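## Task

Take the foam block off the desk and put it on the counter. The task fails if any carton from the desk lands on the floor, or if the robot falls or is left tilted.

## Robot and tools

ROBOT. A four-wheel omnidirectional base (0.76 m long, 0.64 m wide) carries a Z-folding body (ankle, knee, waist), two 7-joint arms with parallel grippers, and a head with head_camera. Each wrist has a camera: left_wrist_camera, right_wrist_camera. Arm joints move at most 0.5 rad/s. Loose objects may occasionally be nudged by the simulation.

FRAMES. Base frame: origin on the floor below the base centre, x forward, y left, z up, metres. Hand positions (left_hand, right_hand), chest, head_camera_pose and all "where" answers use it. A hand's point is where its closed pads meet; fingers point along its z axis, jaws close along y. The odometry frame is the base frame at the scene's start; base_odometry counts wheel turns only (slip counts as travel), heading in rad, left positive.

move. One action per call, plus optional "cameras" (list of head_camera, left_wrist_camera, right_wrist_camera, or all; [] for none; default none after an action, all for an empty call). Allowed shapes: "base" and/or "joints" (optionally "speeds" or "min_time_s"); "target" (optionally "min_time_s"); or "where" by itself. An empty call just reports state and pictures, including the scene number.
- base: one key only, an offset from where the base last reported itself: translate_m (forward +, -4.5 to 4.5 m), strafe_m (left +, -4.5 to 4.5 m), rotate_rad (counter-clockwise +, -3.2 to 3.2 rad). Wheels re-steer first (about 0.5 to 1.1 s). The base does not stop on collision.
- joints: absolute angles in rad, keyed by name (e.g. body_knee_rad, left_arm_joint4_rad, right_gripper_rad, head_pitch_rad). Grippers: 0 open (pads 0.090 m apart), -0.45 about 0.050 m, -0.91 shut. Body postures (ankle, knee, waist pitch): stand -0.8636, 1.434, -0.6306; tall -0.2, 0.4, -0.2; low -1, 2.3, -1.3; bow -0.9, 1.3, 0.2; lean -0.8636, 1.434, -0.194; stoop -0.4, 0.7, 0.2. Bow and stoop give the longest reach; stoop suits a downward hand best. Never zero ankle or knee alone from stand; it can topple the robot. Left arm rest: 1.759, -1.166, -1.575, -1.764, -0.427, 0, 0; fold: 2.445, -1.518, -1.534, -2.102, -0.31, 0.586, 0.209; mirror for the right arm by flipping signs of joints 1, 3, 5, 7. |joint6|+|joint7| must stay at or below 1.87. Fold/unfold away from furniture (elbow swings wide). Fold the unused arm before approaching furniture.
- speeds: per-action top speeds. translate/strafe 0.04 to 1.4 m/s (default 0.5), rotate 0.1 to 1.78 rad/s (0.8), body joints 0.1 to 1.21 rad/s (0.3, slowest applies to all), head 0.3 to 2.5 rad/s (1), grippers 0.1 to 8.5 rad/s (1). min_time_s 0.1 to 8: lower bound on arm/head motion duration.
- target: an absolute hand pose: side "left"/"right"; x, y, z in metres, base frame (-3 to 3); pitch_deg (90 fingers down, 0 level; -30 to 95); heading_deg (0 forward, counter-clockwise +); optional roll_deg (0 or 180 keep the jaw line level, 0 with camera side up on a level hand); heading and roll -360 to 360; optional arc true to permit a checked curved path. The body stays still; the path is checked first. Status "reached" (within 10 mm, 2 degrees), "short" (repeat the same call if it says part of a move), or "refused" with a reason (nothing moves).
- where: 1 to 12 [u, v] pixels of the latest full head_camera picture (not a zoom); returns base-frame positions or "no place". Must be alone in its call; re-look after moving the head or base.

wait: seconds 0 to 10, optional cameras; returns state. zoom_image: camera and region [x0, y0, x1, y1] in pixels, at most 504 by 504, of that camera's newest image. read_manual: licence texts only. finished_scene: scene = the current scene's number; ends it irreversibly. After ending the first scene make no further calls in that reply.

RESULTS. "move" reads done or the worst status. base_status/joint_status words: done, off_target (may still push), contact_stop or time_out (target dropped, whole group halts: body, left arm or right arm), not_followed (self-collision check withheld it), unfinished. A hand resting short of its goal after set-down means the held item is touching something. arms_held 1 means both arms are frozen by collision detection; arm commands are refused until the load is relieved (move body/base, lower the item, or open the gripper). Gripper angle wider than commanded means it holds something. MOTOR HOT and OVER-TEMPERATURE FAULT lines warn of overheating; TORQUE FAULT freezes an arm for 10 s. Load limits (N m): joints 1-2: 101, joints 3-5: 32.9, joints 6-7: 16.9.

AVOID. Arms striking or squeezing each other (can end the scene); hard hits on furniture; dropping items from height or releasing moving ones; knocking cartons off the desk; driving while bent past bow, in stoop with both arms out, or with a heavy load far out; lifting wheels. Carry about 0.6 kg or more with fingers down. A load sags the hand about 0.02 m per kg. Items released near the body may fall into the base's trough.

Each tool is called after "Emit:" by a JSON object that holds its "fn" and its "kwargs", one argument or row to a line.

## Session

Emit:
{"fn": "move", "kwargs": {

}}

Scene clock: 0.00 s.
Joint torques (N m): no reading
base_odometry: x=+0.000 y=+0.000 heading=+0.000
turned_by_wheels: +0.000
turned_by_imu: +0.000
base_tilt: forward=+0.2 right=+0.8
base_status: not commanded
joint_positions: body_ankle_rad=-0.864 body_knee_rad=+1.434 body_waist_pitch_rad=-0.631 body_waist_roll_rad=+0.000 body_waist_yaw_rad=+0.000 left_arm_joint1_rad=+1.723 left_arm_joint2_rad=-1.172 left_arm_joint3_rad=-1.590 left_arm_joint4_rad=-1.792 left_arm_joint5_rad=-0.442 left_arm_joint6_rad=-0.013 left_arm_joint7_rad=+0.012 left_gripper_rad=+0.000 right_arm_joint1_rad=-1.808 right_arm_joint2_rad=-1.183 right_arm_joint3_rad=+1.531 right_arm_joint4_rad=-1.729 right_arm_joint5_rad=+0.421 right_arm_joint6_rad=+0.076 right_arm_joint7_rad=+0.011 right_gripper_rad=+0.000 head_yaw_rad=+0.000 head_roll_rad=+0.000 head_pitch_rad=+0.000
joint_status: not commanded
arms_held: 0
arms_held_load: -
chest: x=+0.0060 y=+0.0000 z=+1.1944 quat_wxyz=(+1.000, +0.000, -0.030, +0.000) (m; base frame)
head_camera_pose: x=+0.0707 y=+0.0277 z=+1.5641 quat_wxyz=(+0.405, -0.582, +0.563, -0.423) (m; base frame)
left_hand: x=+0.6100 y=+0.3243 z=+0.9900 quat_wxyz=(+0.037, +0.659, -0.005, +0.751) pitch_deg=-7.6 heading_deg=-3.2 roll_deg=+177.6 fingers_toward=(+0.99, -0.06, +0.13) jaws_along=(-0.06, -1.00, +0.04) (m; base frame)
right_hand: x=+0.5850 y=-0.2948 z=+0.8629 quat_wxyz=(+0.053, -0.748, -0.023, -0.661) pitch_deg=+6.9 heading_deg=+6.4 roll_deg=+182.8 fingers_toward=(+0.99, +0.11, -0.12) jaws_along=(+0.10, -0.99, -0.05) (m; base frame)
pictures: head_camera, left_wrist_camera, right_wrist_camera
camera_calibration:
left_wrist_camera: T_world_to_cam=[[0.0559657, 0.99748, -0.0436151, -0.321217], [-0.580885, 0.0680589, 0.811136, -0.455787], [0.81206, -0.0200604, 0.58323, -0.934336], [0, 0, 0, 1]] pos_world=[0.511954, 0.332685, 0.900628]
right_wrist_camera: T_world_to_cam=[[-0.119015, 0.992468, 0.0290212, 0.332186], [-0.405897, -0.075308, 0.910811, -0.564221], [0.906136, 0.0966208, 0.411802, -0.718667], [0, 0, 0, 1]] pos_world=[0.46173, -0.302737, 0.800207]

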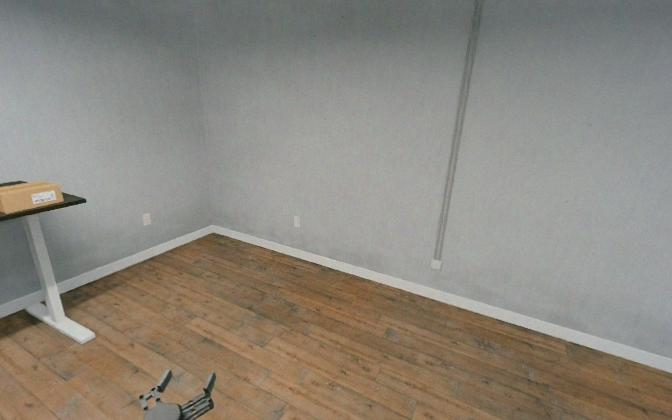

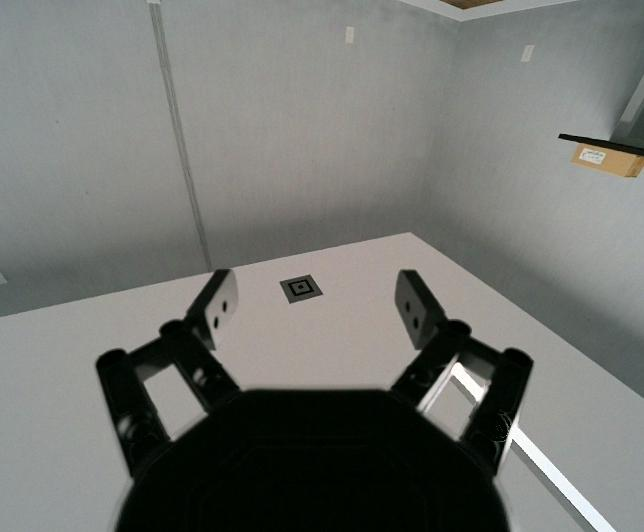

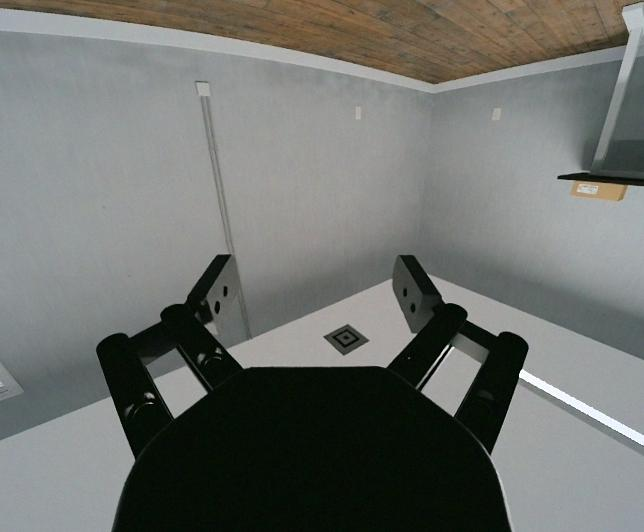

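Look around with the head.

Emit:
{"fn": "move", "kwargs": {
  "joints": {"head_yaw_rad":0.9},
  "speeds": {"head_yaw_rad":2.5},
  "cameras": ["head_camera"]
}}

Emit:
{"fn": "move", "kwargs": {
  "joints": {"head_yaw_rad":-1.3},
  "speeds": {"head_yaw_rad":2.5},
  "cameras": ["head_camera"]
}}

Scene clock: 2.60 s.
Joint torques (N m): left_arm=[-16.22 10.14 -5.74 -14 0.08 -2.49 -0.02] | right_arm=[14.33 7.58 5.64 -14.35 0.18 -2.41 0.06]
move: done
base_odometry: x=+0.000 y=+0.000 heading=+0.000
turned_by_wheels: +0.000
turned_by_imu: +0.000
base_tilt: forward=+0.1 right=+0.8
base_status: not commanded
joint_positions: body_ankle_rad=-0.864 body_knee_rad=+1.434 body_waist_pitch_rad=-0.631 body_waist_roll_rad=+0.000 body_waist_yaw_rad=+0.000 left_arm_joint1_rad=+1.723 left_arm_joint2_rad=-1.172 left_arm_joint3_rad=-1.590 left_arm_joint4_rad=-1.792 left_arm_joint5_rad=-0.442 left_arm_joint6_rad=-0.013 left_arm_joint7_rad=+0.012 left_gripper_rad=+0.000 right_arm_joint1_rad=-1.808 right_arm_joint2_rad=-1.183 right_arm_joint3_rad=+1.531 right_arm_joint4_rad=-1.729 right_arm_joint5_rad=+0.421 right_arm_joint6_rad=+0.076 right_arm_joint7_rad=+0.011 right_gripper_rad=+0.000 head_yaw_rad=+0.900 head_roll_rad=+0.000 head_pitch_rad=+0.000
joint_status: all done
arms_held: 0
arms_held_load: -
chest: x=+0.0060 y=+0.0000 z=+1.1944 quat_wxyz=(+1.000, +0.000, -0.030, +0.000) (m; base frame)
head_camera_pose: x=+0.0113 y=+0.0954 z=+1.5605 quat_wxyz=(+0.534, -0.780, +0.243, -0.220) (m; base frame)
left_hand: x=+0.6100 y=+0.3243 z=+0.9900 quat_wxyz=(+0.037, +0.659, -0.005, +0.751) pitch_deg=-7.6 heading_deg=-3.2 roll_deg=+177.6 fingers_toward=(+0.99, -0.06, +0.13) jaws_along=(-0.06, -1.00, +0.04) (m; base frame)
right_hand: x=+0.5850 y=-0.2948 z=+0.8629 quat_wxyz=(+0.053, -0.748, -0.023, -0.661) pitch_deg=+6.9 heading_deg=+6.4 roll_deg=+182.8 fingers_toward=(+0.99, +0.11, -0.12) jaws_along=(+0.10, -0.99, -0.05) (m; base frame)
pictures: head_camera
camera_calibration:
head_camera: T_world_to_cam=[[0.785085, -0.613757, 0.083325, -0.080354], [-0.144499, -0.312305, -0.938928, 1.49659], [0.602297, 0.725098, -0.333873, 0.445022], [0, 0, 0, 1]] pos_world=[0.0113046, 0.095391, 1.56047]

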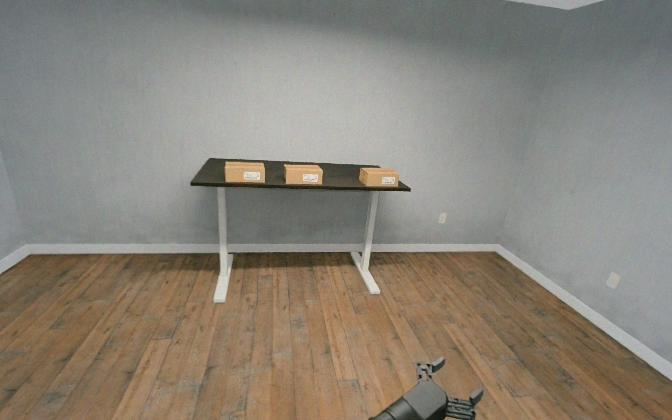

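Scene clock: 4.03 s.
Joint torques (N m): left_arm=[-16.5 10.64 -5.74 -13.99 0.09 -2.51 0.09] | right_arm=[14.63 7.63 5.74 -14.38 0.12 -2.26 0.03]
move: done
base_odometry: x=+0.000 y=+0.000 heading=+0.000
turned_by_wheels: +0.000
turned_by_imu: +0.000
base_tilt: forward=+0.2 right=+0.8
base_status: not commanded
joint_positions: body_ankle_rad=-0.864 body_knee_rad=+1.434 body_waist_pitch_rad=-0.631 body_waist_roll_rad=+0.000 body_waist_yaw_rad=+0.000 left_arm_joint1_rad=+1.723 left_arm_joint2_rad=-1.172 left_arm_joint3_rad=-1.590 left_arm_joint4_rad=-1.792 left_arm_joint5_rad=-0.442 left_arm_joint6_rad=-0.013 left_arm_joint7_rad=+0.012 left_gripper_rad=+0.000 right_arm_joint1_rad=-1.808 right_arm_joint2_rad=-1.183 right_arm_joint3_rad=+1.531 right_arm_joint4_rad=-1.729 right_arm_joint5_rad=+0.421 right_arm_joint6_rad=+0.076 right_arm_joint7_rad=+0.011 right_gripper_rad=+0.000 head_yaw_rad=-1.300 head_roll_rad=+0.000 head_pitch_rad=+0.000
joint_status: all done
arms_held: 0
arms_held_load: -
chest: x=+0.0060 y=+0.0000 z=+1.1944 quat_wxyz=(+1.000, +0.000, -0.030, +0.000) (m; base frame)
head_camera_pose: x=+0.0243 y=-0.0888 z=+1.5613 quat_wxyz=(+0.088, -0.108, +0.816, -0.561) (m; base frame)
left_hand: x=+0.6100 y=+0.3243 z=+0.9900 quat_wxyz=(+0.037, +0.659, -0.005, +0.751) pitch_deg=-7.6 heading_deg=-3.2 roll_deg=+177.6 fingers_toward=(+0.99, -0.06, +0.13) jaws_along=(-0.06, -1.00, +0.04) (m; base frame)
right_hand: x=+0.5850 y=-0.2948 z=+0.8629 quat_wxyz=(+0.053, -0.748, -0.023, -0.661) pitch_deg=+6.9 heading_deg=+6.4 roll_deg=+182.8 fingers_toward=(+0.99, +0.11, -0.12) jaws_along=(+0.10, -0.99, -0.05) (m; base frame)
pictures: head_camera
camera_calibration:
head_camera: T_world_to_cam=[[-0.96093, -0.275893, -0.0222901, 0.0336155], [-0.0777202, 0.346233, -0.934924, 1.49228], [0.265656, -0.896664, -0.354148, 0.466878], [0, 0, 0, 1]] pos_world=[0.0242531, -0.0887684, 1.56126]

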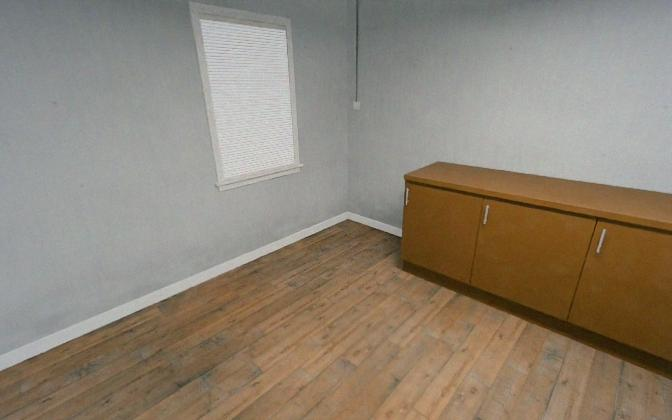

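Emit:
{"fn": "move", "kwargs": {
  "where": [
    [406,181],
    [600,214],
    [438,165],
    [660,228],
    [640,195]
  ]
}}

Emit:
{"fn": "move", "kwargs": {
  "joints": {"head_yaw_rad":0.9},
  "speeds": {"head_yaw_rad":2.5},
  "cameras": ["head_camera"]
}}

Emit:
{"fn": "move", "kwargs": {
  "where": [
    [245,172],
    [304,174],
    [379,177],
    [194,183],
    [408,188],
    [207,160],
    [325,164],
    [275,178],
    [340,182]
  ]
}}

Emit:
{"fn": "zoom_image", "kwargs": {
  "camera": "head_camera",
  "region": [180, 140, 420, 210]
}}

Scene clock: 5.67 s.
Joint torques (N m): left_arm=[-16.5 10.22 -5.77 -13.99 0.24 -2.55 0.05] | right_arm=[14.4 7.77 5.8 -14.41 0.17 -2.34 0.02]
base_odometry: x=+0.000 y=+0.000 heading=+0.000
turned_by_wheels: +0.000
turned_by_imu: +0.000
base_tilt: forward=+0.2 right=+0.8
where, head_camera: pixel (406, 181): x +0.177, y -2.528, z +0.879; pixel (600, 214): x -0.876, y -2.005, z +0.901; pixel (438, 165): x -0.056, y -2.871, z +0.936; pixel (660, 228): x -1.087, y -1.903, z +0.885; pixel (640, 195): x -1.197, y -2.328, z +0.926. By the robot's depth camera.
base_status: not commanded
joint_positions: body_ankle_rad=-0.864 body_knee_rad=+1.434 body_waist_pitch_rad=-0.631 body_waist_roll_rad=+0.000 body_waist_yaw_rad=+0.000 left_arm_joint1_rad=+1.723 left_arm_joint2_rad=-1.172 left_arm_joint3_rad=-1.590 left_arm_joint4_rad=-1.792 left_arm_joint5_rad=-0.442 left_arm_joint6_rad=-0.013 left_arm_joint7_rad=+0.012 left_gripper_rad=+0.000 right_arm_joint1_rad=-1.808 right_arm_joint2_rad=-1.183 right_arm_joint3_rad=+1.531 right_arm_joint4_rad=-1.729 right_arm_joint5_rad=+0.421 right_arm_joint6_rad=+0.076 right_arm_joint7_rad=+0.011 right_gripper_rad=+0.000 head_yaw_rad=-1.300 head_roll_rad=+0.000 head_pitch_rad=+0.000
joint_status: all done
arms_held: 0
arms_held_load: -
chest: x=+0.0060 y=+0.0000 z=+1.1944 quat_wxyz=(+1.000, +0.000, -0.030, +0.000) (m; base frame)
head_camera_pose: x=+0.0243 y=-0.0888 z=+1.5613 quat_wxyz=(+0.088, -0.108, +0.816, -0.561) (m; base frame)
left_hand: x=+0.6100 y=+0.3243 z=+0.9900 quat_wxyz=(+0.037, +0.659, -0.005, +0.751) pitch_deg=-7.6 heading_deg=-3.2 roll_deg=+177.6 fingers_toward=(+0.99, -0.06, +0.13) jaws_along=(-0.06, -1.00, +0.04) (m; base frame)
right_hand: x=+0.5850 y=-0.2948 z=+0.8629 quat_wxyz=(+0.053, -0.748, -0.023, -0.661) pitch_deg=+6.9 heading_deg=+6.4 roll_deg=+182.8 fingers_toward=(+0.99, +0.11, -0.12) jaws_along=(+0.10, -0.99, -0.05) (m; base frame)
pictures: none

Scene clock: 7.10 s.
Joint torques (N m): left_arm=[-16.32 10.53 -5.75 -14.02 0.1 -2.52 0.01] | right_arm=[14.57 7.49 5.8 -14.39 -0.08 -2.4 0.11]
move: done
base_odometry: x=+0.000 y=+0.000 heading=+0.000
turned_by_wheels: +0.000
turned_by_imu: +0.000
base_tilt: forward=+0.2 right=+0.8
base_status: not commanded
joint_positions: body_ankle_rad=-0.864 body_knee_rad=+1.434 body_waist_pitch_rad=-0.631 body_waist_roll_rad=+0.000 body_waist_yaw_rad=+0.000 left_arm_joint1_rad=+1.723 left_arm_joint2_rad=-1.172 left_arm_joint3_rad=-1.590 left_arm_joint4_rad=-1.792 left_arm_joint5_rad=-0.442 left_arm_joint6_rad=-0.013 left_arm_joint7_rad=+0.012 left_gripper_rad=+0.000 right_arm_joint1_rad=-1.808 right_arm_joint2_rad=-1.183 right_arm_joint3_rad=+1.531 right_arm_joint4_rad=-1.729 right_arm_joint5_rad=+0.421 right_arm_joint6_rad=+0.076 right_arm_joint7_rad=+0.011 right_gripper_rad=+0.000 head_yaw_rad=+0.900 head_roll_rad=+0.000 head_pitch_rad=+0.000
joint_status: all done
arms_held: 0
arms_held_load: -
chest: x=+0.0060 y=+0.0000 z=+1.1944 quat_wxyz=(+1.000, +0.000, -0.030, +0.000) (m; base frame)
head_camera_pose: x=+0.0113 y=+0.0954 z=+1.5605 quat_wxyz=(+0.534, -0.780, +0.243, -0.220) (m; base frame)
left_hand: x=+0.6100 y=+0.3243 z=+0.9900 quat_wxyz=(+0.037, +0.659, -0.005, +0.751) pitch_deg=-7.6 heading_deg=-3.2 roll_deg=+177.6 fingers_toward=(+0.99, -0.06, +0.13) jaws_along=(-0.06, -1.00, +0.04) (m; base frame)
right_hand: x=+0.5850 y=-0.2948 z=+0.8629 quat_wxyz=(+0.053, -0.748, -0.023, -0.661) pitch_deg=+6.9 heading_deg=+6.4 roll_deg=+182.8 fingers_toward=(+0.99, +0.11, -0.12) jaws_along=(+0.10, -0.99, -0.05) (m; base frame)
pictures: head_camera
camera_calibration:
head_camera: T_world_to_cam=[[0.785122, -0.613713, 0.083304, -0.0803258], [-0.14448, -0.312282, -0.938939, 1.4966], [0.602253, 0.725146, -0.333849, 0.444979], [0, 0, 0, 1]] pos_world=[0.0113046, 0.0953911, 1.56047]

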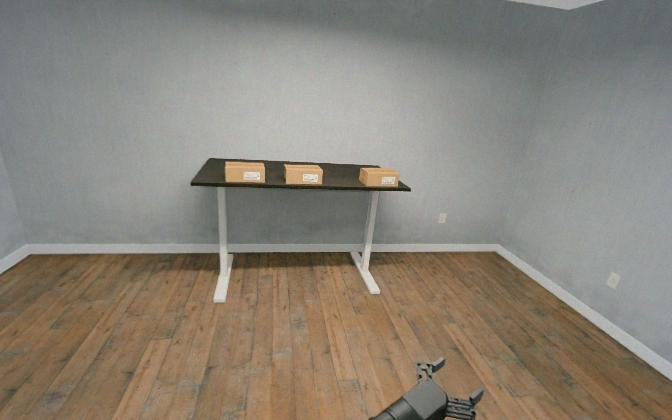

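Scene clock: 7.10 s.
Joint torques (N m): left_arm=[-16.32 10.53 -5.75 -14.02 0.1 -2.52 0.01] | right_arm=[14.57 7.49 5.8 -14.39 -0.08 -2.4 0.11]
base_odometry: x=+0.000 y=+0.000 heading=+0.000
turned_by_wheels: +0.000
turned_by_imu: +0.000
base_tilt: forward=+0.2 right=+0.8
where, head_camera: pixel (245, 172): x +0.841, y +2.042, z +1.044; pixel (304, 174): x +1.184, y +1.870, z +1.044; pixel (379, 177): x +1.657, y +1.629, z +1.042; pixel (194, 183): x +0.553, y +2.150, z +0.970; pixel (408, 188): x +1.868, y +1.526, z +0.966; pixel (207, 160): x +0.828, y +2.769, z +0.976; pixel (325, 164): x +1.719, y +2.353, z +0.977; pixel (275, 178): x +1.059, y +2.041, z +0.985; pixel (340, 182): x +1.473, y +1.832, z +0.971. By the robot's depth camera.
base_status: not commanded
joint_positions: body_ankle_rad=-0.864 body_knee_rad=+1.434 body_waist_pitch_rad=-0.631 body_waist_roll_rad=+0.000 body_waist_yaw_rad=+0.000 left_arm_joint1_rad=+1.723 left_arm_joint2_rad=-1.172 left_arm_joint3_rad=-1.590 left_arm_joint4_rad=-1.792 left_arm_joint5_rad=-0.442 left_arm_joint6_rad=-0.013 left_arm_joint7_rad=+0.012 left_gripper_rad=+0.000 right_arm_joint1_rad=-1.808 right_arm_joint2_rad=-1.183 right_arm_joint3_rad=+1.531 right_arm_joint4_rad=-1.729 right_arm_joint5_rad=+0.421 right_arm_joint6_rad=+0.076 right_arm_joint7_rad=+0.011 right_gripper_rad=+0.000 head_yaw_rad=+0.900 head_roll_rad=+0.000 head_pitch_rad=+0.000
joint_status: all done
arms_held: 0
arms_held_load: -
chest: x=+0.0060 y=+0.0000 z=+1.1944 quat_wxyz=(+1.000, +0.000, -0.030, +0.000) (m; base frame)
head_camera_pose: x=+0.0113 y=+0.0954 z=+1.5605 quat_wxyz=(+0.534, -0.780, +0.243, -0.220) (m; base frame)
left_hand: x=+0.6100 y=+0.3243 z=+0.9900 quat_wxyz=(+0.037, +0.659, -0.005, +0.751) pitch_deg=-7.6 heading_deg=-3.2 roll_deg=+177.6 fingers_toward=(+0.99, -0.06, +0.13) jaws_along=(-0.06, -1.00, +0.04) (m; base frame)
right_hand: x=+0.5850 y=-0.2948 z=+0.8629 quat_wxyz=(+0.053, -0.748, -0.023, -0.661) pitch_deg=+6.9 heading_deg=+6.4 roll_deg=+182.8 fingers_toward=(+0.99, +0.11, -0.12) jaws_along=(+0.10, -0.99, -0.05) (m; base frame)
pictures: none

Scaled by 2.100.

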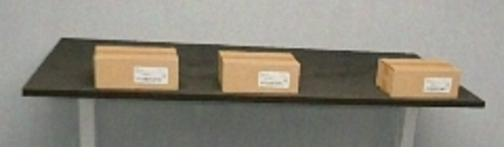

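Emit:
{"fn": "move", "kwargs": {
  "base": {"rotate_rad":1.131},
  "joints": {"head_yaw_rad":0,"head_pitch_rad":0.1,"body_ankle_rad":-0.4,"body_knee_rad":0.7,"body_waist_pitch_rad":-0.1},
  "speeds": {"rotate_rad":1.2,"body_ankle_rad":0.5}
}}

Emit:
{"fn": "move", "kwargs": {
  "base": {"translate_m":1.3},
  "speeds": {"translate_m":0.8},
  "cameras": ["head_camera"]
}}

Scene clock: 12.27 s.
Joint torques (N m): left_arm=[-10.5 9.42 -5.42 -13.85 0.02 -2.49 0.01] | right_arm=[6.55 6.36 5.3 -13.47 0.14 -2.18 0.1]
move: done
base_odometry: x=+0.000 y=+0.000 heading=+1.131
turned_by_wheels: +1.131
turned_by_imu: +1.123
base_tilt: forward=+0.2 right=+0.8
base_status: done
joint_positions: body_ankle_rad=-0.400 body_knee_rad=+0.700 body_waist_pitch_rad=-0.100 body_waist_roll_rad=+0.000 body_waist_yaw_rad=+0.000 left_arm_joint1_rad=+1.723 left_arm_joint2_rad=-1.172 left_arm_joint3_rad=-1.591 left_arm_joint4_rad=-1.792 left_arm_joint5_rad=-0.442 left_arm_joint6_rad=-0.013 left_arm_joint7_rad=+0.012 left_gripper_rad=+0.000 right_arm_joint1_rad=-1.806 right_arm_joint2_rad=-1.182 right_arm_joint3_rad=+1.530 right_arm_joint4_rad=-1.730 right_arm_joint5_rad=+0.421 right_arm_joint6_rad=+0.076 right_arm_joint7_rad=+0.011 right_gripper_rad=+0.000 head_yaw_rad=+0.000 head_roll_rad=+0.000 head_pitch_rad=+0.100
joint_status: all done
arms_held: 0
arms_held_load: -
chest: x=+0.1650 y=+0.0000 z=+1.3270 quat_wxyz=(+0.995, +0.000, +0.100, +0.000) (m; base frame)
head_camera_pose: x=+0.3306 y=+0.0277 z=+1.6555 quat_wxyz=(+0.298, -0.649, +0.627, -0.312) (m; base frame)
left_hand: x=+0.6959 y=+0.3247 z=+0.9740 quat_wxyz=(+0.037, +0.751, +0.000, +0.659) pitch_deg=+7.3 heading_deg=-3.2 roll_deg=+176.8 fingers_toward=(+0.99, -0.05, -0.13) jaws_along=(-0.05, -1.00, +0.06) (m; base frame)
right_hand: x=+0.6403 y=-0.2946 z=+0.8589 quat_wxyz=(+0.055, -0.827, -0.017, -0.560) pitch_deg=+21.6 heading_deg=+6.8 roll_deg=+184.5 fingers_toward=(+0.92, +0.11, -0.37) jaws_along=(+0.09, -0.99, -0.07) (m; base frame)
pictures: none

Scene clock: 17.03 s.
Joint torques (N m): left_arm=[-9.17 9.88 -5.62 -13.87 0.18 -2.5 0.03] | right_arm=[6.82 6.75 5.12 -13.52 0.12 -2.25 0.11]
move: done
base_odometry: x=+0.550 y=+1.178 heading=+1.133
turned_by_wheels: +0.002
turned_by_imu: +0.000
base_tilt: forward=+0.3 right=+0.9
base_status: done
joint_positions: body_ankle_rad=-0.400 body_knee_rad=+0.700 body_waist_pitch_rad=-0.100 body_waist_roll_rad=+0.000 body_waist_yaw_rad=+0.000 left_arm_joint1_rad=+1.721 left_arm_joint2_rad=-1.172 left_arm_joint3_rad=-1.590 left_arm_joint4_rad=-1.792 left_arm_joint5_rad=-0.442 left_arm_joint6_rad=-0.013 left_arm_joint7_rad=+0.012 left_gripper_rad=+0.000 right_arm_joint1_rad=-1.806 right_arm_joint2_rad=-1.182 right_arm_joint3_rad=+1.531 right_arm_joint4_rad=-1.730 right_arm_joint5_rad=+0.421 right_arm_joint6_rad=+0.076 right_arm_joint7_rad=+0.011 right_gripper_rad=+0.000 head_yaw_rad=+0.000 head_roll_rad=+0.000 head_pitch_rad=+0.100
joint_status: not commanded
arms_held: 0
arms_held_load: -
chest: x=+0.1653 y=+0.0000 z=+1.3270 quat_wxyz=(+0.995, +0.000, +0.100, +0.000) (m; base frame)
head_camera_pose: x=+0.3310 y=+0.0277 z=+1.6554 quat_wxyz=(+0.298, -0.649, +0.627, -0.312) (m; base frame)
left_hand: x=+0.6967 y=+0.3244 z=+0.9747 quat_wxyz=(+0.037, +0.750, +0.000, +0.660) pitch_deg=+7.3 heading_deg=-3.2 roll_deg=+176.8 fingers_toward=(+0.99, -0.06, -0.13) jaws_along=(-0.05, -1.00, +0.06) (m; base frame)
right_hand: x=+0.6402 y=-0.2950 z=+0.8585 quat_wxyz=(+0.055, -0.827, -0.017, -0.559) pitch_deg=+21.6 heading_deg=+6.8 roll_deg=+184.5 fingers_toward=(+0.92, +0.11, -0.37) jaws_along=(+0.09, -0.99, -0.07) (m; base frame)
pictures: head_camera
camera_calibration:
head_camera: T_world_to_cam=[[0.0195797, -0.999316, 0.0313578, -0.0306647], [-0.627689, -0.0366988, -0.777599, 1.49603], [0.778218, -0.0044578, -0.627978, 0.782167], [0, 0, 0, 1]] pos_world=[0.330944, 0.0277455, 1.65546]

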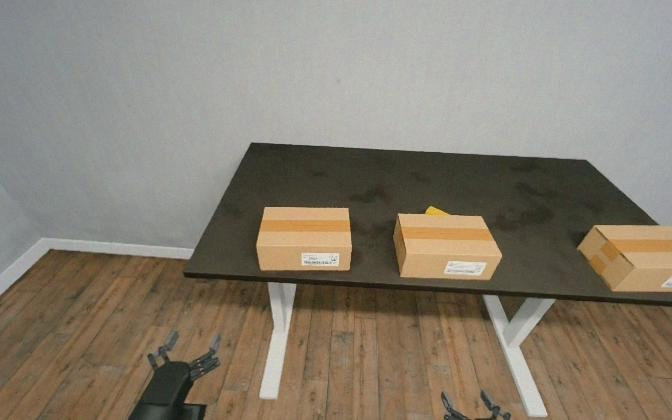

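Emit:
{"fn": "move", "kwargs": {
  "where": [
    [428,209],
    [436,211],
    [444,213],
    [440,208],
    [400,215],
    [486,217],
    [498,278],
    [402,278],
    [351,215],
    [351,270],
    [590,226],
    [606,289]
  ]
}}

Emit:
{"fn": "zoom_image", "kwargs": {
  "camera": "head_camera",
  "region": [380, 190, 510, 290]
}}

Scene clock: 17.97 s.
Joint torques (N m): left_arm=[-9.44 10.24 -5.51 -13.86 0.19 -2.53 0] | right_arm=[6.72 6.88 5.09 -13.57 0.11 -2.17 0.11]
base_odometry: x=+0.550 y=+1.178 heading=+1.133
turned_by_wheels: +0.000
turned_by_imu: +0.000
base_tilt: forward=+0.2 right=+0.7
where, head_camera: pixel (428, 209): x +1.159, y -0.280, z +1.004; pixel (436, 211): x +1.145, y -0.302, z +1.008; pixel (444, 213): x +1.136, y -0.326, z +1.008; pixel (440, 208): x +1.222, y -0.344, z +0.960; pixel (400, 215): x +1.054, y -0.165, z +1.061; pixel (486, 217): x +1.177, y -0.490, z +0.964; pixel (498, 278): x +0.918, y -0.436, z +0.958; pixel (402, 278): x +0.902, y -0.165, z +0.962; pixel (351, 215): x +1.162, y -0.030, z +0.964; pixel (351, 270): x +0.925, y -0.026, z +0.961; pixel (590, 226): x +1.163, y -0.843, z +0.953; pixel (606, 289): x +0.898, y -0.729, z +0.952. By the robot's depth camera.
base_status: done
joint_positions: body_ankle_rad=-0.400 body_knee_rad=+0.700 body_waist_pitch_rad=-0.100 body_waist_roll_rad=+0.000 body_waist_yaw_rad=+0.000 left_arm_joint1_rad=+1.721 left_arm_joint2_rad=-1.172 left_arm_joint3_rad=-1.590 left_arm_joint4_rad=-1.792 left_arm_joint5_rad=-0.442 left_arm_joint6_rad=-0.013 left_arm_joint7_rad=+0.012 left_gripper_rad=+0.000 right_arm_joint1_rad=-1.806 right_arm_joint2_rad=-1.182 right_arm_joint3_rad=+1.531 right_arm_joint4_rad=-1.730 right_arm_joint5_rad=+0.421 right_arm_joint6_rad=+0.076 right_arm_joint7_rad=+0.011 right_gripper_rad=+0.000 head_yaw_rad=+0.000 head_roll_rad=+0.000 head_pitch_rad=+0.100
joint_status: not commanded
arms_held: 0
arms_held_load: -
chest: x=+0.1653 y=+0.0000 z=+1.3270 quat_wxyz=(+0.995, +0.000, +0.100, +0.000) (m; base frame)
head_camera_pose: x=+0.3310 y=+0.0277 z=+1.6554 quat_wxyz=(+0.298, -0.649, +0.627, -0.312) (m; base frame)
left_hand: x=+0.6967 y=+0.3244 z=+0.9747 quat_wxyz=(+0.037, +0.750, +0.000, +0.660) pitch_deg=+7.3 heading_deg=-3.2 roll_deg=+176.8 fingers_toward=(+0.99, -0.06, -0.13) jaws_along=(-0.05, -1.00, +0.06) (m; base frame)
right_hand: x=+0.6402 y=-0.2950 z=+0.8585 quat_wxyz=(+0.055, -0.827, -0.017, -0.559) pitch_deg=+21.6 heading_deg=+6.8 roll_deg=+184.5 fingers_toward=(+0.92, +0.11, -0.37) jaws_along=(+0.09, -0.99, -0.07) (m; base frame)
pictures: none

Scaled by 3.877.
This view is cut from an older image: the scene may have changed since it was taken.

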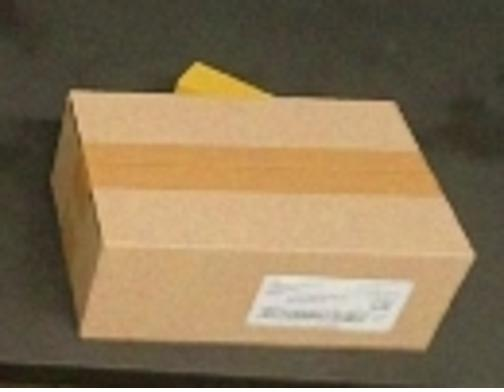

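Emit:
{"fn": "move", "kwargs": {
  "joints": {"left_arm_joint1_rad":2.445,"left_arm_joint2_rad":-1.518,"left_arm_joint3_rad":-1.534,"left_arm_joint4_rad":-2.102,"left_arm_joint5_rad":-0.31,"left_arm_joint6_rad":0.586,"left_arm_joint7_rad":0.209,"head_pitch_rad":0.4,"head_yaw_rad":-0.3}
}}

Emit:
{"fn": "move", "kwargs": {
  "target": {"side":"right","x":0.62,"y":-0.28,"z":1.2,"pitch_deg":88,"heading_deg":0,"arc":true},
  "cameras": ["all"]
}}

Scene clock: 22.70 s.
Joint torques (N m): left_arm=[9.65 -0.44 0.38 -12.23 0.49 -0.66 0.29] | right_arm=[6.71 6.43 5.27 -13.58 -0.02 -2.19 0.13]
move: done
base_odometry: x=+0.550 y=+1.178 heading=+1.133
turned_by_wheels: +0.000
turned_by_imu: -0.001
base_tilt: forward=+0.2 right=+0.9
base_status: not commanded
joint_positions: body_ankle_rad=-0.400 body_knee_rad=+0.700 body_waist_pitch_rad=-0.100 body_waist_roll_rad=+0.000 body_waist_yaw_rad=+0.000 left_arm_joint1_rad=+2.442 left_arm_joint2_rad=-1.515 left_arm_joint3_rad=-1.534 left_arm_joint4_rad=-2.101 left_arm_joint5_rad=-0.311 left_arm_joint6_rad=+0.585 left_arm_joint7_rad=+0.208 left_gripper_rad=+0.000 right_arm_joint1_rad=-1.806 right_arm_joint2_rad=-1.182 right_arm_joint3_rad=+1.531 right_arm_joint4_rad=-1.729 right_arm_joint5_rad=+0.421 right_arm_joint6_rad=+0.076 right_arm_joint7_rad=+0.011 right_gripper_rad=+0.000 head_yaw_rad=-0.300 head_roll_rad=+0.000 head_pitch_rad=+0.400
joint_status: all done
arms_held: 0
arms_held_load: -
chest: x=+0.1653 y=+0.0000 z=+1.3270 quat_wxyz=(+0.995, +0.000, +0.100, +0.000) (m; base frame)
head_camera_pose: x=+0.3495 y=-0.0131 z=+1.6150 quat_wxyz=(+0.147, -0.589, +0.751, -0.258) (m; base frame)
left_hand: x=+0.3015 y=+0.2406 z=+0.7217 quat_wxyz=(+0.021, +0.974, +0.097, +0.204) pitch_deg=+66.3 heading_deg=-0.1 roll_deg=+168.5 fingers_toward=(+0.40, +0.00, -0.92) jaws_along=(+0.18, -0.98, +0.08) (m; base frame)
right_hand: x=+0.6402 y=-0.2950 z=+0.8585 quat_wxyz=(+0.055, -0.827, -0.017, -0.559) pitch_deg=+21.6 heading_deg=+6.8 roll_deg=+184.5 fingers_toward=(+0.92, +0.11, -0.37) jaws_along=(+0.09, -0.99, -0.07) (m; base frame)
pictures: none

Scene clock: 23.00 s.
Joint torques (N m): left_arm=[9.92 -0.77 0.18 -12.17 0.5 -0.65 0.3] | right_arm=[6.11 6.55 5.06 -13.34 0.04 -2.15 0.1]
move: refused
base_odometry: x=+0.550 y=+1.178 heading=+1.133
turned_by_wheels: +0.000
turned_by_imu: +0.000
base_tilt: forward=+0.2 right=+0.9
base_status: not commanded
joint_positions: body_ankle_rad=-0.400 body_knee_rad=+0.700 body_waist_pitch_rad=-0.100 body_waist_roll_rad=+0.000 body_waist_yaw_rad=+0.000 left_arm_joint1_rad=+2.442 left_arm_joint2_rad=-1.515 left_arm_joint3_rad=-1.534 left_arm_joint4_rad=-2.101 left_arm_joint5_rad=-0.311 left_arm_joint6_rad=+0.585 left_arm_joint7_rad=+0.208 left_gripper_rad=+0.000 right_arm_joint1_rad=-1.806 right_arm_joint2_rad=-1.182 right_arm_joint3_rad=+1.531 right_arm_joint4_rad=-1.729 right_arm_joint5_rad=+0.421 right_arm_joint6_rad=+0.076 right_arm_joint7_rad=+0.011 right_gripper_rad=+0.000 head_yaw_rad=-0.300 head_roll_rad=+0.000 head_pitch_rad=+0.400
joint_status: not commanded
arms_held: 0
arms_held_load: -
chest: x=+0.1653 y=+0.0000 z=+1.3270 quat_wxyz=(+0.995, +0.000, +0.100, +0.000) (m; base frame)
head_camera_pose: x=+0.3495 y=-0.0131 z=+1.6150 quat_wxyz=(+0.147, -0.589, +0.751, -0.258) (m; base frame)
left_hand: x=+0.3015 y=+0.2406 z=+0.7217 quat_wxyz=(+0.021, +0.974, +0.097, +0.204) pitch_deg=+66.3 heading_deg=-0.1 roll_deg=+168.5 fingers_toward=(+0.40, +0.00, -0.92) jaws_along=(+0.18, -0.98, +0.08) (m; base frame)
right_hand: x=+0.6402 y=-0.2950 z=+0.8585 quat_wxyz=(+0.055, -0.827, -0.017, -0.559) pitch_deg=+21.6 heading_deg=+6.8 roll_deg=+184.5 fingers_toward=(+0.92, +0.11, -0.37) jaws_along=(+0.09, -0.99, -0.07) (m; base frame)
right_hand_status: refused: no posture of the arm gets there (right_arm_joint2_rad would come within 0.1 rad of its limit): the closest leaves the hand 13 mm and 4.4 deg from the pose. Nothing moved. A plan exists at "pitch_deg" 73 (an arc).
pictures: head_camera, left_wrist_camera, right_wrist_camera
camera_calibration:
head_camera: T_world_to_cam=[[-0.26263, -0.961288, 0.0833693, -0.0555301], [-0.809206, 0.172368, -0.561672, 1.19211], [0.525558, -0.214975, -0.823149, 1.14286], [0, 0, 0, 1]] pos_world=[0.349438, -0.0131756, 1.61495]
left_wrist_camera: T_world_to_cam=[[-0.18499, 0.979837, -0.0754884, -0.132269], [0.602332, 0.173742, 0.779108, -0.770817], [0.776514, 0.0986581, -0.622328, 0.32317], [0, 0, 0, 1]] pos_world=[0.188873, 0.231642, 0.791682]
right_wrist_camera: T_world_to_cam=[[-0.107809, 0.992493, 0.0577452, 0.307323], [-0.159517, -0.0746002, 0.984372, -0.758435], [0.981291, 0.0969131, 0.166362, -0.604217], [0, 0, 0, 1]] pos_world=[0.505062, -0.303039, 0.829355]

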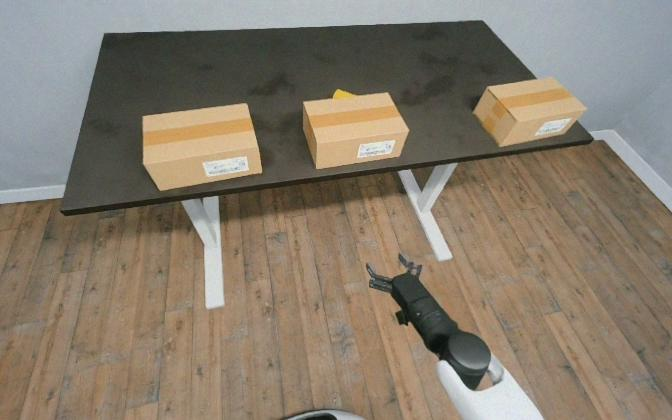

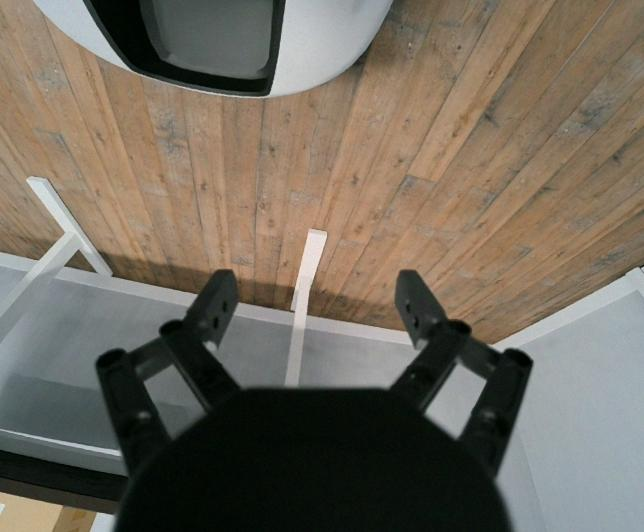

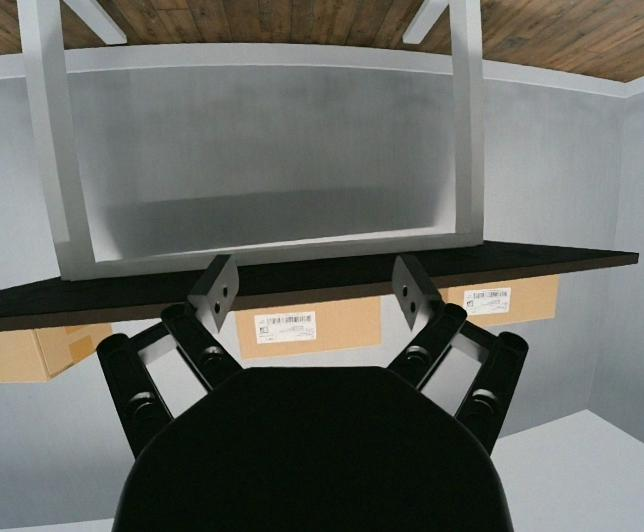

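Emit:
{"fn": "move", "kwargs": {
  "joints": {"body_ankle_rad":-0.4,"body_knee_rad":0.7,"body_waist_pitch_rad":0.2,"head_pitch_rad":0.15,"head_yaw_rad":-0.2},
  "speeds": {"body_ankle_rad":0.4}
}}

Emit:
{"fn": "move", "kwargs": {
  "target": {"side":"right","x":0.7,"y":-0.28,"z":1.2,"pitch_deg":88,"heading_deg":0,"arc":true},
  "cameras": ["all"]
}}

Scene clock: 27.10 s.
Joint torques (N m): left_arm=[16.16 -0.29 0.63 -8.67 0.36 -0.14 0.44] | right_arm=[-2.16 5.64 3.92 -11.66 0.23 -1.86 0.11]
move: done
base_odometry: x=+0.550 y=+1.178 heading=+1.133
turned_by_wheels: +0.000
turned_by_imu: +0.000
base_tilt: forward=+0.1 right=+0.9
base_status: not commanded
joint_positions: body_ankle_rad=-0.400 body_knee_rad=+0.700 body_waist_pitch_rad=+0.200 body_waist_roll_rad=+0.000 body_waist_yaw_rad=+0.000 left_arm_joint1_rad=+2.443 left_arm_joint2_rad=-1.515 left_arm_joint3_rad=-1.534 left_arm_joint4_rad=-2.101 left_arm_joint5_rad=-0.311 left_arm_joint6_rad=+0.585 left_arm_joint7_rad=+0.208 left_gripper_rad=+0.000 right_arm_joint1_rad=-1.806 right_arm_joint2_rad=-1.182 right_arm_joint3_rad=+1.531 right_arm_joint4_rad=-1.729 right_arm_joint5_rad=+0.421 right_arm_joint6_rad=+0.076 right_arm_joint7_rad=+0.011 right_gripper_rad=+0.000 head_yaw_rad=-0.200 head_roll_rad=+0.000 head_pitch_rad=+0.150
joint_status: all done
arms_held: 0
arms_held_load: -
chest: x=+0.2935 y=+0.0000 z=+1.2801 quat_wxyz=(+0.969, +0.000, +0.247, +0.000) (m; base frame)
head_camera_pose: x=+0.5532 y=+0.0043 z=+1.5364 quat_wxyz=(+0.133, -0.640, +0.717, -0.242) (m; base frame)
left_hand: x=+0.2446 y=+0.2406 z=+0.6617 quat_wxyz=(+0.006, +0.993, +0.099, +0.056) pitch_deg=+83.6 heading_deg=-0.2 roll_deg=+168.3 fingers_toward=(+0.11, +0.00, -0.99) jaws_along=(+0.20, -0.98, +0.02) (m; base frame)
right_hand: x=+0.6089 y=-0.2951 z=+0.6922 quat_wxyz=(+0.057, -0.901, -0.008, -0.430) pitch_deg=+38.6 heading_deg=+8.1 roll_deg=+187.0 fingers_toward=(+0.77, +0.11, -0.62) jaws_along=(+0.06, -0.99, -0.10) (m; base frame)
pictures: none

Scene clock: 27.40 s.
Joint torques (N m): left_arm=[16.05 -0.64 0.63 -8.63 0.37 -0.01 0.39] | right_arm=[-2.09 5.45 4 -11.61 0.03 -1.92 0.08]
move: refused
base_odometry: x=+0.550 y=+1.178 heading=+1.133
turned_by_wheels: +0.000
turned_by_imu: +0.000
base_tilt: forward=+0.2 right=+0.9
base_status: not commanded
joint_positions: body_ankle_rad=-0.400 body_knee_rad=+0.700 body_waist_pitch_rad=+0.200 body_waist_roll_rad=+0.000 body_waist_yaw_rad=+0.000 left_arm_joint1_rad=+2.443 left_arm_joint2_rad=-1.515 left_arm_joint3_rad=-1.534 left_arm_joint4_rad=-2.101 left_arm_joint5_rad=-0.311 left_arm_joint6_rad=+0.585 left_arm_joint7_rad=+0.208 left_gripper_rad=+0.000 right_arm_joint1_rad=-1.806 right_arm_joint2_rad=-1.182 right_arm_joint3_rad=+1.531 right_arm_joint4_rad=-1.729 right_arm_joint5_rad=+0.421 right_arm_joint6_rad=+0.076 right_arm_joint7_rad=+0.011 right_gripper_rad=+0.000 head_yaw_rad=-0.200 head_roll_rad=+0.000 head_pitch_rad=+0.150
joint_status: not commanded
arms_held: 0
arms_held_load: -
chest: x=+0.2935 y=+0.0000 z=+1.2801 quat_wxyz=(+0.969, +0.000, +0.247, +0.000) (m; base frame)
head_camera_pose: x=+0.5532 y=+0.0043 z=+1.5364 quat_wxyz=(+0.133, -0.640, +0.717, -0.242) (m; base frame)
left_hand: x=+0.2446 y=+0.2406 z=+0.6617 quat_wxyz=(+0.006, +0.993, +0.099, +0.056) pitch_deg=+83.6 heading_deg=-0.2 roll_deg=+168.3 fingers_toward=(+0.11, +0.00, -0.99) jaws_along=(+0.20, -0.98, +0.02) (m; base frame)
right_hand: x=+0.6089 y=-0.2951 z=+0.6922 quat_wxyz=(+0.057, -0.901, -0.008, -0.430) pitch_deg=+38.6 heading_deg=+8.1 roll_deg=+187.0 fingers_toward=(+0.77, +0.11, -0.62) jaws_along=(+0.06, -0.99, -0.10) (m; base frame)
right_hand_status: refused: no posture of the arm gets there (right_arm_joint2_rad would come within 0.1 rad of its limit): the closest leaves the hand 9 mm and 5.4 deg from the pose. Nothing moved. A plan exists at "pitch_deg" 58 (an arc).
pictures: head_camera, left_wrist_camera, right_wrist_camera
camera_calibration:
head_camera: T_world_to_cam=[[-0.145562, -0.982242, 0.118373, -0.097074], [-0.853713, 0.0642375, -0.516767, 1.26593], [0.499986, -0.176278, -0.847903, 1.02688], [0, 0, 0, 1]] pos_world=[0.553186, 0.00434607, 1.53638]
left_wrist_camera: T_world_to_cam=[[-0.199051, 0.979836, -0.0173465, -0.182362], [0.805971, 0.173749, 0.565882, -0.598499], [0.557485, 0.0986587, -0.824304, 0.517249], [0, 0, 0, 1]] pos_world=[0.157714, 0.231642, 0.761887]
right_wrist_camera: T_world_to_cam=[[-0.0859402, 0.992501, 0.0869287, 0.280133], [0.138512, -0.0745018, 0.987554, -0.783335], [0.986625, 0.0969113, -0.131071, -0.343129], [0, 0, 0, 1]] pos_world=[0.471116, -0.303139, 0.70426]

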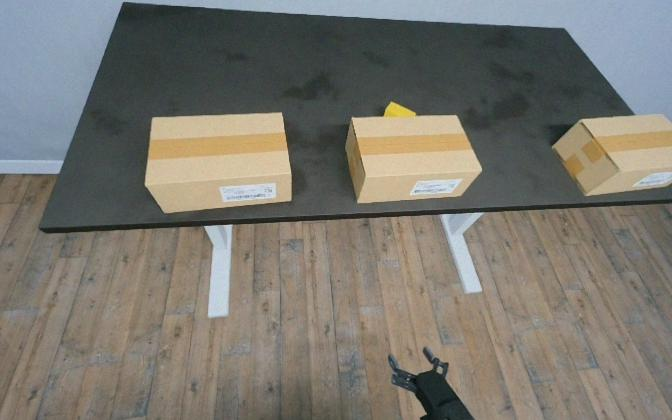

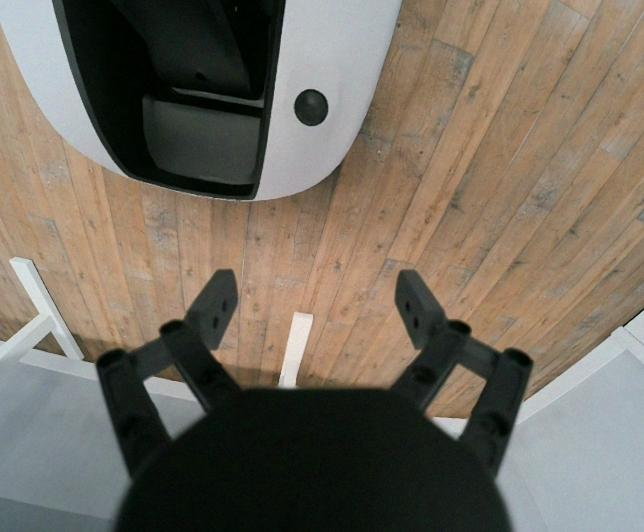

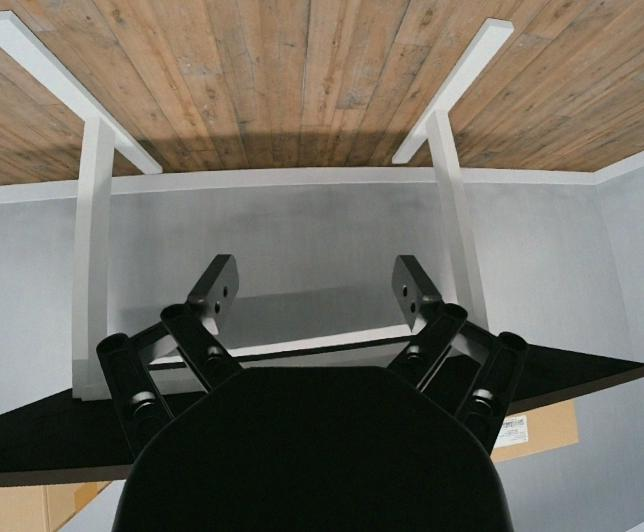

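Emit:
{"fn": "move", "kwargs": {
  "target": {"side":"right","x":0.72,"y":-0.3,"z":1.1,"pitch_deg":88,"heading_deg":0,"arc":true},
  "cameras": ["all"]
}}

Scene clock: 28.93 s.
Joint torques (N m): left_arm=[15.69 -0.84 0.57 -8.53 0.32 -0.04 0.41] | right_arm=[-2.1 5.49 4.05 -11.54 -0.03 -1.78 0.19]
move: refused
base_odometry: x=+0.550 y=+1.178 heading=+1.133
turned_by_wheels: +0.000
turned_by_imu: +0.000
base_tilt: forward=+0.2 right=+0.9
base_status: not commanded
joint_positions: body_ankle_rad=-0.400 body_knee_rad=+0.700 body_waist_pitch_rad=+0.200 body_waist_roll_rad=+0.000 body_waist_yaw_rad=+0.000 left_arm_joint1_rad=+2.443 left_arm_joint2_rad=-1.515 left_arm_joint3_rad=-1.534 left_arm_joint4_rad=-2.101 left_arm_joint5_rad=-0.311 left_arm_joint6_rad=+0.585 left_arm_joint7_rad=+0.208 left_gripper_rad=+0.000 right_arm_joint1_rad=-1.806 right_arm_joint2_rad=-1.182 right_arm_joint3_rad=+1.531 right_arm_joint4_rad=-1.729 right_arm_joint5_rad=+0.421 right_arm_joint6_rad=+0.076 right_arm_joint7_rad=+0.011 right_gripper_rad=+0.000 head_yaw_rad=-0.200 head_roll_rad=+0.000 head_pitch_rad=+0.150
joint_status: not commanded
arms_held: 0
arms_held_load: -
chest: x=+0.2935 y=+0.0000 z=+1.2801 quat_wxyz=(+0.969, +0.000, +0.247, +0.000) (m; base frame)
head_camera_pose: x=+0.5532 y=+0.0043 z=+1.5364 quat_wxyz=(+0.133, -0.640, +0.717, -0.242) (m; base frame)
left_hand: x=+0.2446 y=+0.2406 z=+0.6617 quat_wxyz=(+0.006, +0.993, +0.099, +0.056) pitch_deg=+83.6 heading_deg=-0.2 roll_deg=+168.3 fingers_toward=(+0.11, +0.00, -0.99) jaws_along=(+0.20, -0.98, +0.02) (m; base frame)
right_hand: x=+0.6089 y=-0.2951 z=+0.6922 quat_wxyz=(+0.057, -0.901, -0.008, -0.430) pitch_deg=+38.6 heading_deg=+8.1 roll_deg=+187.0 fingers_toward=(+0.77, +0.11, -0.62) jaws_along=(+0.06, -0.99, -0.10) (m; base frame)
right_hand_status: refused: neither the straight line nor an arc passes: the straight line brings the right wrist too near the stop that joints 6 and 7 share, 42% of the way; the best arc brings the right finger too near the left forearm. Nothing moved.
pictures: head_camera, left_wrist_camera, right_wrist_camera
camera_calibration:
head_camera: T_world_to_cam=[[-0.145562, -0.982242, 0.118373, -0.097074], [-0.853713, 0.0642375, -0.516767, 1.26593], [0.499986, -0.176278, -0.847903, 1.02688], [0, 0, 0, 1]] pos_world=[0.553186, 0.00434607, 1.53638]
left_wrist_camera: T_world_to_cam=[[-0.199051, 0.979836, -0.0173465, -0.182362], [0.805971, 0.173749, 0.565882, -0.598499], [0.557485, 0.0986587, -0.824304, 0.517249], [0, 0, 0, 1]] pos_world=[0.157714, 0.231642, 0.761887]
right_wrist_camera: T_world_to_cam=[[-0.0859402, 0.992501, 0.0869287, 0.280133], [0.138512, -0.0745018, 0.987554, -0.783335], [0.986625, 0.0969113, -0.131071, -0.343129], [0, 0, 0, 1]] pos_world=[0.471116, -0.303139, 0.70426]

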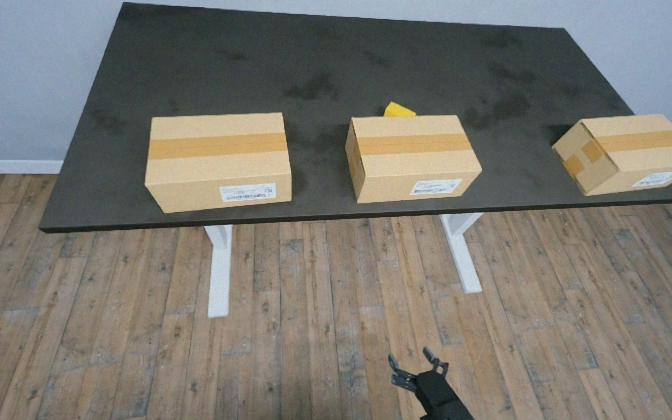

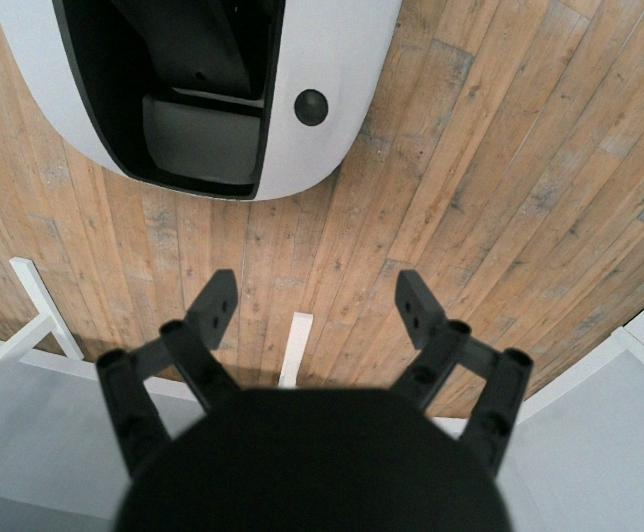

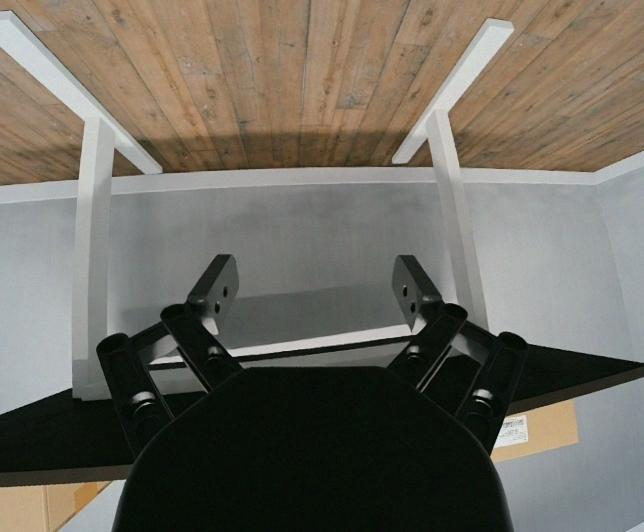

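Emit:
{"fn": "move", "kwargs": {
  "target": {"side":"right","x":0.70,"y":-0.35,"z":1.1,"pitch_deg":50,"heading_deg":0,"arc":true}
}}

Emit:
{"fn": "move", "kwargs": {
  "target": {"side":"right","x":0.72,"y":-0.35,"z":1.1,"pitch_deg":88,"heading_deg":0,"arc":true},
  "cameras": ["head_camera"]
}}

Scene clock: 30.33 s.
Joint torques (N m): left_arm=[16.19 -0.8 0.63 -8.43 0.37 -0.07 0.42] | right_arm=[-2.28 5.37 4.06 -11.47 0.01 -1.76 0.09]
move: refused
base_odometry: x=+0.550 y=+1.178 heading=+1.133
turned_by_wheels: +0.000
turned_by_imu: +0.000
base_tilt: forward=+0.3 right=+0.8
base_status: not commanded
joint_positions: body_ankle_rad=-0.400 body_knee_rad=+0.700 body_waist_pitch_rad=+0.200 body_waist_roll_rad=+0.000 body_waist_yaw_rad=+0.000 left_arm_joint1_rad=+2.443 left_arm_joint2_rad=-1.515 left_arm_joint3_rad=-1.534 left_arm_joint4_rad=-2.101 left_arm_joint5_rad=-0.311 left_arm_joint6_rad=+0.585 left_arm_joint7_rad=+0.208 left_gripper_rad=+0.000 right_arm_joint1_rad=-1.806 right_arm_joint2_rad=-1.182 right_arm_joint3_rad=+1.531 right_arm_joint4_rad=-1.729 right_arm_joint5_rad=+0.421 right_arm_joint6_rad=+0.076 right_arm_joint7_rad=+0.011 right_gripper_rad=+0.000 head_yaw_rad=-0.200 head_roll_rad=+0.000 head_pitch_rad=+0.150
joint_status: not commanded
arms_held: 0
arms_held_load: -
chest: x=+0.2935 y=+0.0000 z=+1.2801 quat_wxyz=(+0.969, +0.000, +0.247, +0.000) (m; base frame)
head_camera_pose: x=+0.5532 y=+0.0043 z=+1.5364 quat_wxyz=(+0.133, -0.640, +0.717, -0.242) (m; base frame)
left_hand: x=+0.2446 y=+0.2406 z=+0.6617 quat_wxyz=(+0.006, +0.993, +0.099, +0.056) pitch_deg=+83.6 heading_deg=-0.2 roll_deg=+168.3 fingers_toward=(+0.11, +0.00, -0.99) jaws_along=(+0.20, -0.98, +0.02) (m; base frame)
right_hand: x=+0.6089 y=-0.2951 z=+0.6922 quat_wxyz=(+0.057, -0.901, -0.008, -0.430) pitch_deg=+38.6 heading_deg=+8.1 roll_deg=+187.0 fingers_toward=(+0.77, +0.11, -0.62) jaws_along=(+0.06, -0.99, -0.10) (m; base frame)
right_hand_status: refused: no posture of the arm gets there (right_arm_joint4_rad would come within 0.1 rad of its limit): the closest leaves the hand 15 mm and 2.2 deg from the pose. Nothing moved. A plan exists with the body in tall (an arc). Moving the body there carries either hand up to 31.0 cm upward and 11.5 cm forward.
pictures: none

not run: a stop came earlier in this reply.

Emit:
{"fn": "move", "kwargs": {
  "target": {"side":"right","x":0.82,"y":-0.35,"z":1.12,"pitch_deg":85,"heading_deg":0,"arc":true},
  "cameras": ["head_camera"]
}}

Scene clock: 31.50 s.
Joint torques (N m): left_arm=[15.8 -0.67 0.62 -8.47 0.34 -0.09 0.48] | right_arm=[-2.61 5.48 3.95 -11.82 0.27 -1.92 0.11]
move: refused
base_odometry: x=+0.550 y=+1.178 heading=+1.133
turned_by_wheels: +0.000
turned_by_imu: +0.000
base_tilt: forward=+0.2 right=+0.9
base_status: not commanded
joint_positions: body_ankle_rad=-0.400 body_knee_rad=+0.700 body_waist_pitch_rad=+0.200 body_waist_roll_rad=+0.000 body_waist_yaw_rad=+0.000 left_arm_joint1_rad=+2.443 left_arm_joint2_rad=-1.515 left_arm_joint3_rad=-1.534 left_arm_joint4_rad=-2.101 left_arm_joint5_rad=-0.311 left_arm_joint6_rad=+0.585 left_arm_joint7_rad=+0.208 left_gripper_rad=+0.000 right_arm_joint1_rad=-1.806 right_arm_joint2_rad=-1.182 right_arm_joint3_rad=+1.531 right_arm_joint4_rad=-1.729 right_arm_joint5_rad=+0.421 right_arm_joint6_rad=+0.076 right_arm_joint7_rad=+0.011 right_gripper_rad=+0.000 head_yaw_rad=-0.200 head_roll_rad=+0.000 head_pitch_rad=+0.150
joint_status: not commanded
arms_held: 0
arms_held_load: -
chest: x=+0.2935 y=+0.0000 z=+1.2801 quat_wxyz=(+0.969, +0.000, +0.247, +0.000) (m; base frame)
head_camera_pose: x=+0.5532 y=+0.0043 z=+1.5364 quat_wxyz=(+0.133, -0.640, +0.717, -0.242) (m; base frame)
left_hand: x=+0.2446 y=+0.2406 z=+0.6617 quat_wxyz=(+0.006, +0.993, +0.099, +0.056) pitch_deg=+83.6 heading_deg=-0.2 roll_deg=+168.3 fingers_toward=(+0.11, +0.00, -0.99) jaws_along=(+0.20, -0.98, +0.02) (m; base frame)
right_hand: x=+0.6089 y=-0.2951 z=+0.6922 quat_wxyz=(+0.057, -0.901, -0.008, -0.430) pitch_deg=+38.6 heading_deg=+8.1 roll_deg=+187.0 fingers_toward=(+0.77, +0.11, -0.62) jaws_along=(+0.06, -0.99, -0.10) (m; base frame)
right_hand_status: refused: the best posture that gets there brings the right wrist within 0.00 rad of the stop that joints 6 and 7 share (needs 0.10 rad clear). Nothing moved. A plan exists at "pitch_deg" 70 (an arc).
pictures: head_camera
camera_calibration:
head_camera: T_world_to_cam=[[-0.145562, -0.982242, 0.118373, -0.097074], [-0.853713, 0.0642375, -0.516767, 1.26593], [0.499986, -0.176278, -0.847903, 1.02688], [0, 0, 0, 1]] pos_world=[0.553186, 0.00434607, 1.53638]

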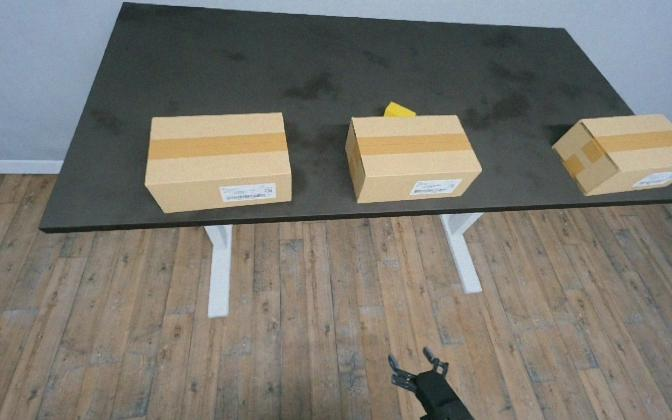

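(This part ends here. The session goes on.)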